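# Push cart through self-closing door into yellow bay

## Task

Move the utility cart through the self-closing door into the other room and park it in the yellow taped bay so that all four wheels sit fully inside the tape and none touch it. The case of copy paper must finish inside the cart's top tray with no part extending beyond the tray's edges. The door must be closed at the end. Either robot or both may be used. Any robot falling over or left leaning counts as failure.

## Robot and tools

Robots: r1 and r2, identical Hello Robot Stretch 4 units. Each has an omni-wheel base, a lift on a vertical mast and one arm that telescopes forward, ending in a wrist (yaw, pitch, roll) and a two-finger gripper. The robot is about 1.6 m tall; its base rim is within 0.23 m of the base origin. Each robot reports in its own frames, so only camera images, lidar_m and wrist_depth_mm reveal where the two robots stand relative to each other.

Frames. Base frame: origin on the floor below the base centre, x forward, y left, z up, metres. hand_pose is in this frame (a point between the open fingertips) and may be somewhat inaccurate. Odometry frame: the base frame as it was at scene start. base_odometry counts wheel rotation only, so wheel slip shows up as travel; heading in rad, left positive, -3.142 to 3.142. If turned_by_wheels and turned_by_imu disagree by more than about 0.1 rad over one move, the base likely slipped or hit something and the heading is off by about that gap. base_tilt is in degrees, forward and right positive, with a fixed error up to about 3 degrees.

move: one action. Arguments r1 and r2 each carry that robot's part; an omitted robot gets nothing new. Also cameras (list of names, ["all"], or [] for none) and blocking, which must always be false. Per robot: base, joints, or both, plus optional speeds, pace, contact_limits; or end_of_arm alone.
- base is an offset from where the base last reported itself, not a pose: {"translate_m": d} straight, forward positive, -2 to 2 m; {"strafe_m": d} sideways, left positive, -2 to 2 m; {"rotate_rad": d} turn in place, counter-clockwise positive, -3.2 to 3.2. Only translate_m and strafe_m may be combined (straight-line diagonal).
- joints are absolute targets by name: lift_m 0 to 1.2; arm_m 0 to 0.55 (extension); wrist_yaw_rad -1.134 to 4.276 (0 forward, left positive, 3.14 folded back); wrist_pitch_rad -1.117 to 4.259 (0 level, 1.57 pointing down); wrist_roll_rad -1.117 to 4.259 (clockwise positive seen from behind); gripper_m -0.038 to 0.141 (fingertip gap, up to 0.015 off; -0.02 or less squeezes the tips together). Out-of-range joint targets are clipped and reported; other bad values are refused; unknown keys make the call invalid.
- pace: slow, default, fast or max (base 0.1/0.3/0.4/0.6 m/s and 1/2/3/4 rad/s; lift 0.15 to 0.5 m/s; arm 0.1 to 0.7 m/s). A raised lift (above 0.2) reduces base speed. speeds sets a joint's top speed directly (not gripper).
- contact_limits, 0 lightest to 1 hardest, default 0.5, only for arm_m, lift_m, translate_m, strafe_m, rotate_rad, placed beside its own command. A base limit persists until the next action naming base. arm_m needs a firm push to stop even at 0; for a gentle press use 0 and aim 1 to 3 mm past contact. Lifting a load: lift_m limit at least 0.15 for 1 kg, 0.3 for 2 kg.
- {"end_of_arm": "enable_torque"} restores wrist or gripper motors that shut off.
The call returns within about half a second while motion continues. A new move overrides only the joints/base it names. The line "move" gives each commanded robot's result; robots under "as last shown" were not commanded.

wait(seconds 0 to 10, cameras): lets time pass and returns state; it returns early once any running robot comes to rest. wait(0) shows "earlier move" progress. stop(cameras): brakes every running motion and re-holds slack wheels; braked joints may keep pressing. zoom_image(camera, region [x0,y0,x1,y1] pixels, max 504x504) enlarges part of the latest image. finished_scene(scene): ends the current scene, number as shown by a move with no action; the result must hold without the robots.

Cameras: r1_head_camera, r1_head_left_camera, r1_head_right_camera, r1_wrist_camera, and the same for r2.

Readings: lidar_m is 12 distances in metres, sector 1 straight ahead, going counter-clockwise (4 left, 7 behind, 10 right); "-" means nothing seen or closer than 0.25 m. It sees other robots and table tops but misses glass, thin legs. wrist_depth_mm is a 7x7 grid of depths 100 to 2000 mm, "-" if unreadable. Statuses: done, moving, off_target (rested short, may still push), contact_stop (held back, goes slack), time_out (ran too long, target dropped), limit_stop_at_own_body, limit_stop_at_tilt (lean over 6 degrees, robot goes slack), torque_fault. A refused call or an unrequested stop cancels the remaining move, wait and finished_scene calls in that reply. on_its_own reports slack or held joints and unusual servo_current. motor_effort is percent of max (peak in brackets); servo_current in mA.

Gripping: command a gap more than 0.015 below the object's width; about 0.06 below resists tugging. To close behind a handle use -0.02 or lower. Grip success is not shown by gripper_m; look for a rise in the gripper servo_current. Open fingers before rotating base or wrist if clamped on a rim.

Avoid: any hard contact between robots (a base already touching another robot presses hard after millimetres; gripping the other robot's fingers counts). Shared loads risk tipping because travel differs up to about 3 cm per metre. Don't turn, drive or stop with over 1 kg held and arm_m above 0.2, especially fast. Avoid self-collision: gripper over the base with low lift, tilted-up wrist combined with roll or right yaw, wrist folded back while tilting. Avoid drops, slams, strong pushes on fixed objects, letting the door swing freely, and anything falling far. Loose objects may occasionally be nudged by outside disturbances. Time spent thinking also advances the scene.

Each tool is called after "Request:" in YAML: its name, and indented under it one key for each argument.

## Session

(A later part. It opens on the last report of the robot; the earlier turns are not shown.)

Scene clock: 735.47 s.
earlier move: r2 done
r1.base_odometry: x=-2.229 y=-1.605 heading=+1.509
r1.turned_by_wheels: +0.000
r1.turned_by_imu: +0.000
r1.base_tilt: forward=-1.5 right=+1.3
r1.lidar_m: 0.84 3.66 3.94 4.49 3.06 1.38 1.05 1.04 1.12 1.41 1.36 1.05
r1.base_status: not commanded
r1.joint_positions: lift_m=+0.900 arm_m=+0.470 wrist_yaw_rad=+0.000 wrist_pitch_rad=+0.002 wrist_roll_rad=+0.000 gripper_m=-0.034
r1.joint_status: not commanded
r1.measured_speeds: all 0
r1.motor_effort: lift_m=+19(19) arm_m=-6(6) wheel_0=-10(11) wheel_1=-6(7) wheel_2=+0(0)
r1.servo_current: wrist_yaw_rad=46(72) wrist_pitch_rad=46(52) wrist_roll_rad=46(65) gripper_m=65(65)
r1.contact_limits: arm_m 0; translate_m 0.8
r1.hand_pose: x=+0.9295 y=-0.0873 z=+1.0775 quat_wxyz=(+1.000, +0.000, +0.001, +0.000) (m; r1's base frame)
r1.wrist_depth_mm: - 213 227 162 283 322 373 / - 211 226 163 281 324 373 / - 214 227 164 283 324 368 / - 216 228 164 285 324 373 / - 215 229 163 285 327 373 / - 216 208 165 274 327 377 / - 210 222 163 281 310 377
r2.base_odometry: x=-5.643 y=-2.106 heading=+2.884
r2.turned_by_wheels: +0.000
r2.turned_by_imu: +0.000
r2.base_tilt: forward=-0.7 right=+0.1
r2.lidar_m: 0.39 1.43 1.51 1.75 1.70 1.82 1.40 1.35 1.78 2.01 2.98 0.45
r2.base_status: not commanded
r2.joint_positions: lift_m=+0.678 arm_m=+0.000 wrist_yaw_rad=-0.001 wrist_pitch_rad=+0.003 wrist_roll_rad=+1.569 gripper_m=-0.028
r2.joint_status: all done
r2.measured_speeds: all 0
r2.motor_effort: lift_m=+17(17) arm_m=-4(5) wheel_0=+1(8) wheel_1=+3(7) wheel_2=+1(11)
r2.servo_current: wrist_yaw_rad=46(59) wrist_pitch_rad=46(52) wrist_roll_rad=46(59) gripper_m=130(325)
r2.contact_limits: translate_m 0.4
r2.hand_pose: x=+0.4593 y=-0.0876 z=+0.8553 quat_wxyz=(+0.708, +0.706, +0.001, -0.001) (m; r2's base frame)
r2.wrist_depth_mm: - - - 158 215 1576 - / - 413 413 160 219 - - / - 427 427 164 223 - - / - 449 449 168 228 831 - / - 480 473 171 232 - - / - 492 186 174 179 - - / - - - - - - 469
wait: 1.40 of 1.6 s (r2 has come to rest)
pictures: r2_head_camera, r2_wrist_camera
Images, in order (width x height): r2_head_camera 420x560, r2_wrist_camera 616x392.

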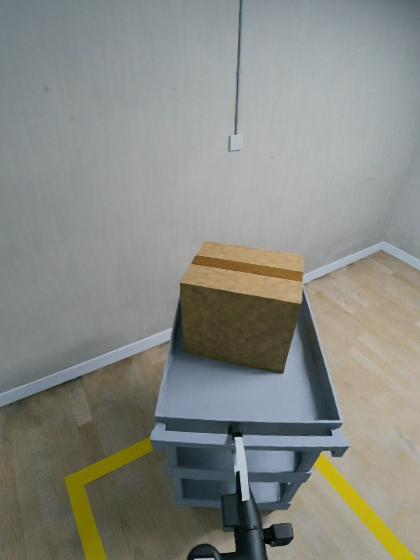

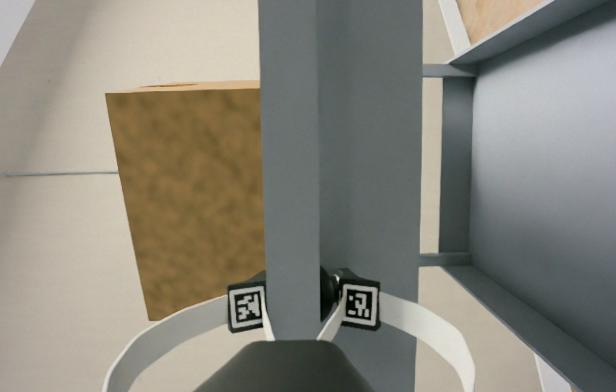

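Request:
move:
  blocking: false
  r2: {"base":{"translate_m":-0.55},"pace":"slow","contact_limits":{"translate_m":0.6}}

Request:
wait:
  seconds: 7
  cameras: ["r2_head_camera","r2_wrist_camera","r2_head_left_camera","r2_head_right_camera"]

Scene clock: 742.80 s.
move: r2 moving
r1: as last shown
r1.lidar_m: 0.84 3.67 3.95 4.46 3.09 1.36 1.06 1.02 1.12 1.40 1.37 1.05
r1.servo_current: wrist_yaw_rad=52(59) wrist_pitch_rad=33(52) wrist_roll_rad=46(59) gripper_m=65(65)
r1.contact_limits: arm_m 0; translate_m 0.8
r1.wrist_depth_mm: - 213 225 162 282 324 373 / - 211 226 163 283 324 370 / - 215 227 164 283 324 370 / - 216 228 163 285 325 375 / - 215 229 164 282 327 373 / - 216 208 164 274 325 375 / - 210 223 163 281 307 379
r2.base_odometry: x=-5.631 y=-2.109 heading=+2.884
r2.turned_by_wheels: +0.000
r2.turned_by_imu: +0.000
r2.base_tilt: forward=-0.6 right=+0.1
r2.lidar_m: 0.40 1.45 1.50 1.79 1.70 1.78 1.39 1.32 1.77 1.98 3.03 0.43
r2.base_status: translate_m moving
r2.joint_positions: lift_m=+0.678 arm_m=+0.000 wrist_yaw_rad=+0.001 wrist_pitch_rad=+0.003 wrist_roll_rad=+1.569 gripper_m=-0.028
r2.joint_status: not commanded
r2.measured_speeds: translate_m=-0.048 strafe_m=+0.000 rotate_rad=+0.000 lift_m=+0.000 arm_m=+0.000 wrist_yaw_rad=+0.001 wrist_pitch_rad=+0.000 wrist_roll_rad=+0.000
r2.motor_effort: lift_m=+17(17) arm_m=-5(5) wheel_0=-8(10) wheel_1=-10(10) wheel_2=+14(16)
r2.servo_current: wrist_yaw_rad=46(52) wrist_pitch_rad=39(46) wrist_roll_rad=46(59) gripper_m=124(130)
r2.contact_limits: translate_m 0.6
r2.hand_pose: x=+0.4594 y=-0.0873 z=+0.8553 quat_wxyz=(+0.708, +0.706, +0.001, -0.001) (m; r2's base frame)
r2.wrist_depth_mm: - - - 158 215 1537 - / - 413 413 160 219 - - / - 424 430 164 223 - - / - 449 452 168 228 831 - / - 477 480 170 232 - - / - 492 186 174 178 - - / - - - - - - 496
pictures: none

Scene clock: 749.10 s.
earlier move: r2 done
r1.base_odometry: x=-2.229 y=-1.605 heading=+1.509
r1.turned_by_wheels: +0.000
r1.turned_by_imu: +0.000
r1.base_tilt: forward=-1.5 right=+1.3
r1.lidar_m: 0.85 3.68 3.95 4.48 3.07 1.38 1.03 1.03 1.11 1.39 1.39 1.05
r1.base_status: not commanded
r1.joint_positions: lift_m=+0.900 arm_m=+0.470 wrist_yaw_rad=+0.000 wrist_pitch_rad=+0.002 wrist_roll_rad=+0.000 gripper_m=-0.034
r1.joint_status: not commanded
r1.measured_speeds: all 0
r1.motor_effort: lift_m=+19(19) arm_m=-6(6) wheel_0=-10(11) wheel_1=-7(7) wheel_2=+0(0)
r1.servo_current: wrist_yaw_rad=33(72) wrist_pitch_rad=52(52) wrist_roll_rad=39(72) gripper_m=59(72)
r1.contact_limits: arm_m 0; translate_m 0.8
r1.hand_pose: x=+0.9295 y=-0.0873 z=+1.0775 quat_wxyz=(+1.000, +0.000, +0.001, +0.000) (m; r1's base frame)
r1.wrist_depth_mm: - 214 227 161 281 320 373 / - 211 227 163 282 324 370 / - 215 227 164 285 325 373 / - 215 228 164 285 324 373 / - 214 228 163 283 324 375 / - 216 208 165 276 327 375 / - 210 221 163 281 309 379
r2.base_odometry: x=-5.111 y=-2.246 heading=+2.885
r2.turned_by_wheels: +0.001
r2.turned_by_imu: +0.005
r2.base_tilt: forward=-0.7 right=+0.1
r2.lidar_m: 0.30 0.33 2.03 1.50 1.42 1.21 0.89 0.86 0.92 1.67 3.27 0.49
r2.base_status: done
r2.joint_positions: lift_m=+0.678 arm_m=+0.000 wrist_yaw_rad=+0.007 wrist_pitch_rad=+0.003 wrist_roll_rad=+1.570 gripper_m=-0.029
r2.joint_status: not commanded
r2.measured_speeds: all 0
r2.motor_effort: lift_m=+17(17) arm_m=-4(5) wheel_0=+1(11) wheel_1=-3(10) wheel_2=+10(17)
r2.servo_current: wrist_yaw_rad=46(65) wrist_pitch_rad=46(46) wrist_roll_rad=52(59) gripper_m=111(130)
r2.contact_limits: translate_m 0.6
r2.hand_pose: x=+0.4599 y=-0.0854 z=+0.8553 quat_wxyz=(+0.708, +0.707, +0.004, +0.001) (m; r2's base frame)
r2.wrist_depth_mm: - - - 306 - 1537 1138 / - - - 322 353 364 366 / - - - 227 - 1756 500 / - - - 202 272 1808 - / - 459 459 189 242 768 - / - 442 187 171 177 - - / - - 421 - - 123 -
wait: 6.30 of 7 s (r2 has come to rest)
pictures: r2_head_camera, r2_head_left_camera, r2_head_right_camera, r2_wrist_camera
Images, in order (width x height): r2_head_camera 420x560, r2_head_left_camera 420x672, r2_head_right_camera 420x672, r2_wrist_camera 616x392.

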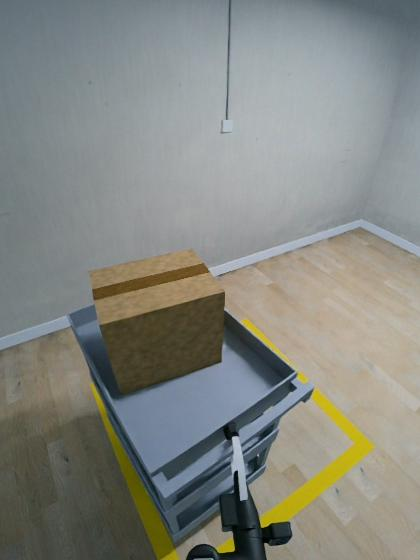

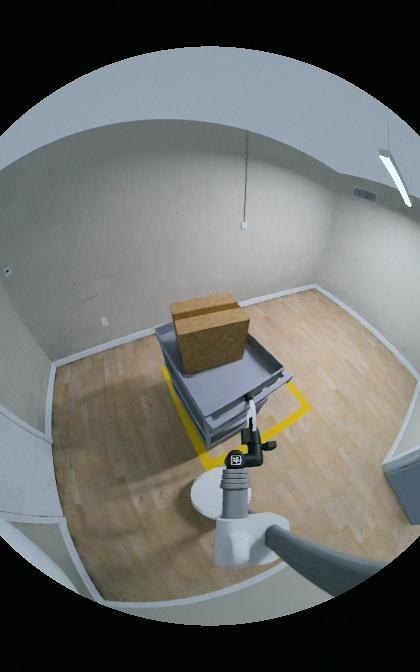

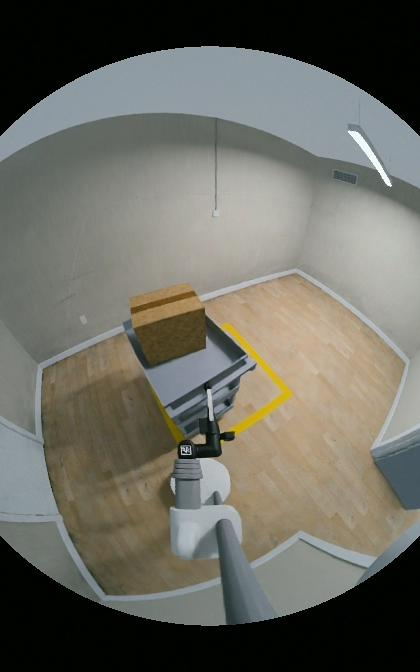

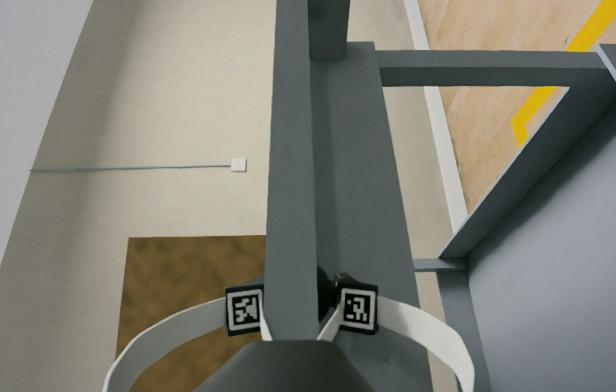

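Request:
move:
  blocking: false
  r2: {"joints":{"gripper_m":0.09}}

Request:
wait:
  seconds: 1.3

Request:
move:
  blocking: false
  r2: {"base":{"translate_m":-0.25},"pace":"default"}

Request:
wait:
  seconds: 2

Request:
move:
  blocking: false
  r2: {"base":{"strafe_m":0.97},"joints":{"wrist_roll_rad":0,"lift_m":0.665,"gripper_m":0.141}}

Request:
wait:
  seconds: 5
  cameras: ["r2_head_camera","r2_head_right_camera"]

Scene clock: 765.37 s.
move: r2 moving
r1: as last shown
r1.lidar_m: 0.84 3.67 3.92 4.45 3.06 1.33 1.06 1.02 1.12 1.38 1.36 1.04
r1.motor_effort: lift_m=+19(19) arm_m=-6(6) wheel_0=-10(10) wheel_1=-7(7) wheel_2=+0(0)
r1.servo_current: wrist_yaw_rad=33(59) wrist_pitch_rad=39(46) wrist_roll_rad=26(59) gripper_m=59(65)
r1.contact_limits: arm_m 0; translate_m 0.8
r1.wrist_depth_mm: - 213 225 162 282 324 373 / - 212 226 163 282 322 370 / - 214 228 163 283 324 373 / - 214 227 164 285 325 373 / - 215 228 164 285 329 375 / - 215 208 165 276 327 377 / - 210 222 163 282 309 377
r2.base_odometry: x=-5.111 y=-2.246 heading=+2.885
r2.turned_by_wheels: +0.000
r2.turned_by_imu: +0.000
r2.base_tilt: forward=-0.7 right=+0.1
r2.lidar_m: 0.29 0.37 2.03 1.48 1.45 1.24 0.91 0.86 0.91 1.66 3.26 0.47
r2.base_status: not commanded
r2.joint_positions: lift_m=+0.678 arm_m=+0.000 wrist_yaw_rad=+0.007 wrist_pitch_rad=+0.003 wrist_roll_rad=+1.570 gripper_m=-0.003
r2.joint_status: gripper_m moving
r2.measured_speeds: translate_m=+0.000 strafe_m=+0.000 rotate_rad=-0.001 lift_m=+0.000 arm_m=+0.000 wrist_yaw_rad=+0.000 wrist_pitch_rad=+0.000 wrist_roll_rad=+0.000
r2.motor_effort: lift_m=+17(17) arm_m=-4(4) wheel_0=+1(1) wheel_1=-3(4) wheel_2=+8(10)
r2.servo_current: wrist_yaw_rad=59(65) wrist_pitch_rad=46(46) wrist_roll_rad=46(59) gripper_m=91(130)
r2.contact_limits: translate_m 0.6
r2.hand_pose: x=+0.4599 y=-0.0854 z=+0.8553 quat_wxyz=(+0.708, +0.707, +0.004, +0.001) (m; r2's base frame)
r2.wrist_depth_mm: - - - 307 - 1661 1160 / - - - 324 355 368 368 / - - - 289 - 1708 500 / - - - 206 271 1863 - / - 466 455 188 249 831 - / - 442 190 170 180 - - / - 144 421 - - - -
pictures: none

Scene clock: 766.67 s.
earlier move: r2 moving
r1.base_odometry: x=-2.229 y=-1.605 heading=+1.509
r1.turned_by_wheels: +0.000
r1.turned_by_imu: +0.000
r1.base_tilt: forward=-1.6 right=+1.3
r1.lidar_m: 0.86 3.65 3.94 4.47 3.05 1.39 1.07 1.02 1.13 1.41 1.37 1.05
r1.base_status: not commanded
r1.joint_positions: lift_m=+0.900 arm_m=+0.470 wrist_yaw_rad=+0.000 wrist_pitch_rad=+0.002 wrist_roll_rad=+0.000 gripper_m=-0.034
r1.joint_status: not commanded
r1.measured_speeds: all 0
r1.motor_effort: lift_m=+19(19) arm_m=-6(6) wheel_0=-10(11) wheel_1=-6(7) wheel_2=+0(0)
r1.servo_current: wrist_yaw_rad=26(65) wrist_pitch_rad=46(46) wrist_roll_rad=52(65) gripper_m=59(65)
r1.contact_limits: arm_m 0; translate_m 0.8
r1.hand_pose: x=+0.9295 y=-0.0873 z=+1.0775 quat_wxyz=(+1.000, +0.000, +0.001, +0.000) (m; r1's base frame)
r1.wrist_depth_mm: - 213 227 161 282 324 370 / - 211 226 163 282 324 373 / - 214 227 164 283 324 373 / - 215 227 164 283 324 370 / - 215 228 164 285 325 375 / - 216 208 164 276 325 377 / - 210 221 163 281 309 382
r2.base_odometry: x=-5.111 y=-2.246 heading=+2.885
r2.turned_by_wheels: +0.000
r2.turned_by_imu: +0.000
r2.base_tilt: forward=-0.7 right=+0.1
r2.lidar_m: 0.31 0.36 2.02 1.49 1.44 1.23 0.90 0.87 0.93 1.64 3.25 0.49
r2.base_status: not commanded
r2.joint_positions: lift_m=+0.678 arm_m=+0.000 wrist_yaw_rad=+0.001 wrist_pitch_rad=+0.003 wrist_roll_rad=+1.570 gripper_m=+0.090
r2.joint_status: gripper_m moving
r2.measured_speeds: all 0
r2.motor_effort: lift_m=+17(17) arm_m=-4(5) wheel_0=+1(2) wheel_1=-3(4) wheel_2=+5(10)
r2.servo_current: wrist_yaw_rad=46(65) wrist_pitch_rad=39(52) wrist_roll_rad=52(59) gripper_m=39(130)
r2.contact_limits: translate_m 0.6
r2.hand_pose: x=+0.4595 y=-0.0870 z=+0.8553 quat_wxyz=(+0.708, +0.707, +0.002, -0.001) (m; r2's base frame)
r2.wrist_depth_mm: - - - 320 - 1661 1160 / - - - 338 370 375 373 / - - - 303 - 1708 492 / - - - 221 289 1863 - / - 466 469 198 255 768 - / - 449 193 178 190 - - / - 424 427 - - - -
wait: 1.30 s; no rest
pictures: none

Scene clock: 767.17 s.
earlier move: r2 done
move: r2 moving
r1: as last shown
r1.base_tilt: forward=-1.5 right=+1.2
r1.lidar_m: 0.84 3.67 3.94 4.46 3.08 1.39 1.06 1.02 1.13 1.40 1.37 1.07
r1.motor_effort: lift_m=+19(19) arm_m=-6(6) wheel_0=-10(10) wheel_1=-7(7) wheel_2=+0(0)
r1.servo_current: wrist_yaw_rad=33(52) wrist_pitch_rad=46(46) wrist_roll_rad=52(65) gripper_m=59(65)
r1.contact_limits: arm_m 0; translate_m 0.8
r1.wrist_depth_mm: - 213 226 162 285 324 370 / - 212 226 163 283 324 373 / - 213 227 164 285 325 373 / - 216 228 163 283 324 373 / - 215 228 163 285 325 373 / - 216 207 165 276 329 375 / - 210 221 163 282 309 379
r2.base_odometry: x=-5.080 y=-2.254 heading=+2.885
r2.turned_by_wheels: +0.000
r2.turned_by_imu: +0.000
r2.base_tilt: forward=-0.7 right=+0.1
r2.lidar_m: 0.33 0.38 2.04 1.47 1.44 1.19 0.88 0.84 0.90 1.66 3.29 0.52
r2.base_status: translate_m moving
r2.joint_positions: lift_m=+0.678 arm_m=+0.000 wrist_yaw_rad=+0.001 wrist_pitch_rad=+0.003 wrist_roll_rad=+1.570 gripper_m=+0.090
r2.joint_status: all done
r2.measured_speeds: translate_m=-0.122 strafe_m=+0.002 rotate_rad=+0.000 lift_m=+0.000 arm_m=+0.000 wrist_yaw_rad=+0.000 wrist_pitch_rad=+0.000 wrist_roll_rad=+0.000
r2.motor_effort: lift_m=+17(17) arm_m=-4(5) wheel_0=-7(10) wheel_1=-6(8) wheel_2=+12(13)
r2.servo_current: wrist_yaw_rad=39(52) wrist_pitch_rad=39(46) wrist_roll_rad=46(52) gripper_m=52(52)
r2.hand_pose: x=+0.4595 y=-0.0870 z=+0.8553 quat_wxyz=(+0.708, +0.707, +0.002, -0.001) (m; r2's base frame)
r2.wrist_depth_mm: - - - 347 - 1708 1160 / - - - 366 394 404 407 / - - - 327 - 1708 492 / - - - 298 320 1863 - / - 492 488 224 279 809 - / - 469 194 201 189 - - / - 445 445 - - - -
pictures: none

Scene clock: 768.97 s.
earlier move: r2 done
r1.base_odometry: x=-2.229 y=-1.605 heading=+1.509
r1.turned_by_wheels: +0.000
r1.turned_by_imu: +0.000
r1.base_tilt: forward=-1.5 right=+1.3
r1.lidar_m: 0.84 3.67 3.92 4.46 3.05 1.36 1.06 1.03 1.15 1.41 1.39 1.06
r1.base_status: not commanded
r1.joint_positions: lift_m=+0.900 arm_m=+0.470 wrist_yaw_rad=+0.000 wrist_pitch_rad=+0.002 wrist_roll_rad=+0.000 gripper_m=-0.034
r1.joint_status: not commanded
r1.measured_speeds: all 0
r1.motor_effort: lift_m=+19(19) arm_m=-6(6) wheel_0=-10(11) wheel_1=-7(7) wheel_2=+0(0)
r1.servo_current: wrist_yaw_rad=39(65) wrist_pitch_rad=39(52) wrist_roll_rad=59(65) gripper_m=59(65)
r1.contact_limits: arm_m 0; translate_m 0.8
r1.hand_pose: x=+0.9295 y=-0.0873 z=+1.0775 quat_wxyz=(+1.000, +0.000, +0.001, +0.000) (m; r1's base frame)
r1.wrist_depth_mm: - 213 225 162 281 322 370 / - 211 226 163 283 324 370 / - 214 227 164 283 324 373 / - 214 227 164 283 324 375 / - 215 229 164 286 324 375 / - 215 208 165 274 329 377 / - 210 221 163 281 309 379
r2.base_odometry: x=-4.869 y=-2.309 heading=+2.884
r2.turned_by_wheels: +0.000
r2.turned_by_imu: +0.000
r2.base_tilt: forward=-0.6 right=+0.1
r2.lidar_m: 0.52 0.80 1.86 1.37 1.31 0.92 0.69 0.61 0.69 1.66 2.95 0.76
r2.base_status: done
r2.joint_positions: lift_m=+0.678 arm_m=+0.000 wrist_yaw_rad=+0.001 wrist_pitch_rad=+0.003 wrist_roll_rad=+1.570 gripper_m=+0.090
r2.joint_status: all done
r2.measured_speeds: all 0
r2.motor_effort: lift_m=+17(17) arm_m=-4(5) wheel_0=-4(10) wheel_1=-4(9) wheel_2=+3(14)
r2.servo_current: wrist_yaw_rad=52(59) wrist_pitch_rad=39(46) wrist_roll_rad=52(65) gripper_m=46(59)
r2.hand_pose: x=+0.4595 y=-0.0870 z=+0.8553 quat_wxyz=(+0.708, +0.707, +0.002, -0.001) (m; r2's base frame)
r2.wrist_depth_mm: - - - - - 1661 1138 / - - - - - 1661 1182 / - - - 585 - 609 615 / - - - 525 - 759 525 / - - 707 480 1078 - 477 / - - 193 442 189 - 442 / - - 634 - - - -
wait: 1.80 of 2 s (r2 has come to rest)
pictures: none

Scene clock: 769.47 s.
move: r2 moving
r1: as last shown
r1.lidar_m: 0.85 3.67 3.93 4.47 3.09 1.37 1.06 1.04 1.14 1.40 1.36 1.06
r1.motor_effort: lift_m=+19(19) arm_m=-6(6) wheel_0=-9(11) wheel_1=-7(7) wheel_2=+0(0)
r1.servo_current: wrist_yaw_rad=52(65) wrist_pitch_rad=46(46) wrist_roll_rad=59(59) gripper_m=65(72)
r1.contact_limits: arm_m 0; translate_m 0.8
r1.wrist_depth_mm: - 213 225 162 282 322 370 / - 211 227 163 283 324 373 / - 215 227 164 282 324 370 / - 215 228 163 283 325 373 / - 215 228 164 285 327 373 / - 216 208 165 276 327 377 / - 210 222 163 279 309 377
r2.base_odometry: x=-4.878 y=-2.344 heading=+2.884
r2.turned_by_wheels: +0.000
r2.turned_by_imu: +0.000
r2.base_tilt: forward=-0.6 right=+0.1
r2.lidar_m: 0.57 0.87 1.84 1.36 1.31 0.97 0.69 0.66 0.69 1.70 3.09 0.73
r2.base_status: strafe_m moving
r2.joint_positions: lift_m=+0.665 arm_m=+0.000 wrist_yaw_rad=+0.001 wrist_pitch_rad=+0.003 wrist_roll_rad=+0.982 gripper_m=+0.106
r2.joint_status: lift_m moving; wrist_roll_rad moving; gripper_m moving
r2.measured_speeds: translate_m=+0.001 strafe_m=+0.140 rotate_rad=-0.003 lift_m=+0.000 arm_m=+0.000 wrist_yaw_rad=+0.000 wrist_pitch_rad=+0.000 wrist_roll_rad=-1.820
r2.motor_effort: lift_m=+14(16) arm_m=-4(4) wheel_0=-8(11) wheel_1=+10(11) wheel_2=-1(3)
r2.servo_current: wrist_yaw_rad=39(59) wrist_pitch_rad=39(46) wrist_roll_rad=91(111) gripper_m=91(91)
r2.hand_pose: x=+0.4595 y=-0.0870 z=+0.8426 quat_wxyz=(+0.882, +0.472, +0.002, +0.000) (m; r2's base frame)
r2.wrist_depth_mm: - - - - - - - / - - - - - - 1756 / - - - - 609 - 1499 / - - 691 517 - 1756 1255 / - 647 676 462 - 691 585 / - 627 196 427 187 504 525 / - - 332 - - - -
pictures: none

Scene clock: 773.53 s.
earlier move: r2 done
r1.base_odometry: x=-2.229 y=-1.605 heading=+1.509
r1.turned_by_wheels: +0.000
r1.turned_by_imu: +0.000
r1.base_tilt: forward=-1.6 right=+1.3
r1.lidar_m: 0.84 3.66 3.91 4.46 3.08 1.36 1.05 1.03 1.11 1.40 1.38 1.08
r1.base_status: not commanded
r1.joint_positions: lift_m=+0.900 arm_m=+0.470 wrist_yaw_rad=+0.000 wrist_pitch_rad=+0.002 wrist_roll_rad=+0.000 gripper_m=-0.034
r1.joint_status: not commanded
r1.measured_speeds: all 0
r1.motor_effort: lift_m=+19(19) arm_m=-6(6) wheel_0=-10(11) wheel_1=-7(7) wheel_2=+0(0)
r1.servo_current: wrist_yaw_rad=33(72) wrist_pitch_rad=33(52) wrist_roll_rad=52(78) gripper_m=65(72)
r1.contact_limits: arm_m 0; translate_m 0.8
r1.hand_pose: x=+0.9295 y=-0.0873 z=+1.0775 quat_wxyz=(+1.000, +0.000, +0.001, +0.000) (m; r1's base frame)
r1.wrist_depth_mm: - 213 227 162 281 324 370 / - 211 227 163 285 324 373 / - 214 228 164 283 325 370 / - 216 228 164 282 324 375 / - 215 228 163 285 327 375 / - 215 208 164 276 327 377 / - 210 222 163 279 310 377
r2.base_odometry: x=-5.116 y=-3.247 heading=+2.884
r2.turned_by_wheels: +0.000
r2.turned_by_imu: +0.001
r2.base_tilt: forward=-0.7 right=+0.1
r2.lidar_m: 1.75 1.68 0.61 0.49 0.48 0.49 0.76 1.11 1.17 1.64 1.03 1.08
r2.base_status: done
r2.joint_positions: lift_m=+0.665 arm_m=+0.000 wrist_yaw_rad=+0.001 wrist_pitch_rad=+0.003 wrist_roll_rad=+0.002 gripper_m=+0.141
r2.joint_status: all done
r2.measured_speeds: all 0
r2.motor_effort: lift_m=+14(16) arm_m=-4(5) wheel_0=-1(14) wheel_1=+2(13) wheel_2=+0(3)
r2.servo_current: wrist_yaw_rad=39(59) wrist_pitch_rad=46(46) wrist_roll_rad=52(111) gripper_m=46(111)
r2.hand_pose: x=+0.4595 y=-0.0870 z=+0.8425 quat_wxyz=(+1.000, +0.001, +0.002, +0.001) (m; r2's base frame)
r2.wrist_depth_mm: - - - - - - - / - - - - - - - / - - - - - - - / - - - - - - - / - - - - - - - / - 190 - 157 196 204 1060 / - - - - 1808 1808 -
wait: 4.07 of 5 s (r2 has come to rest)
pictures: r2_head_camera, r2_head_right_camera
Images, in order (width x height): r2_head_camera 420x560, r2_head_right_camera 420x672.

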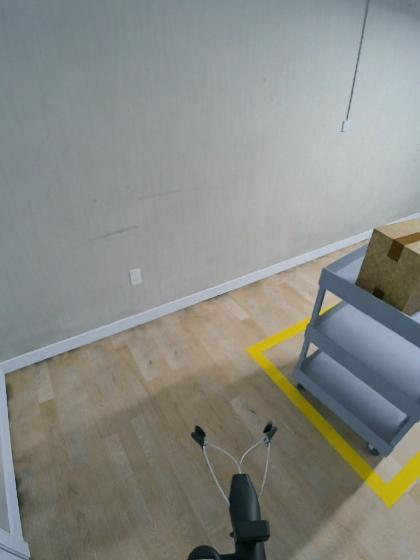

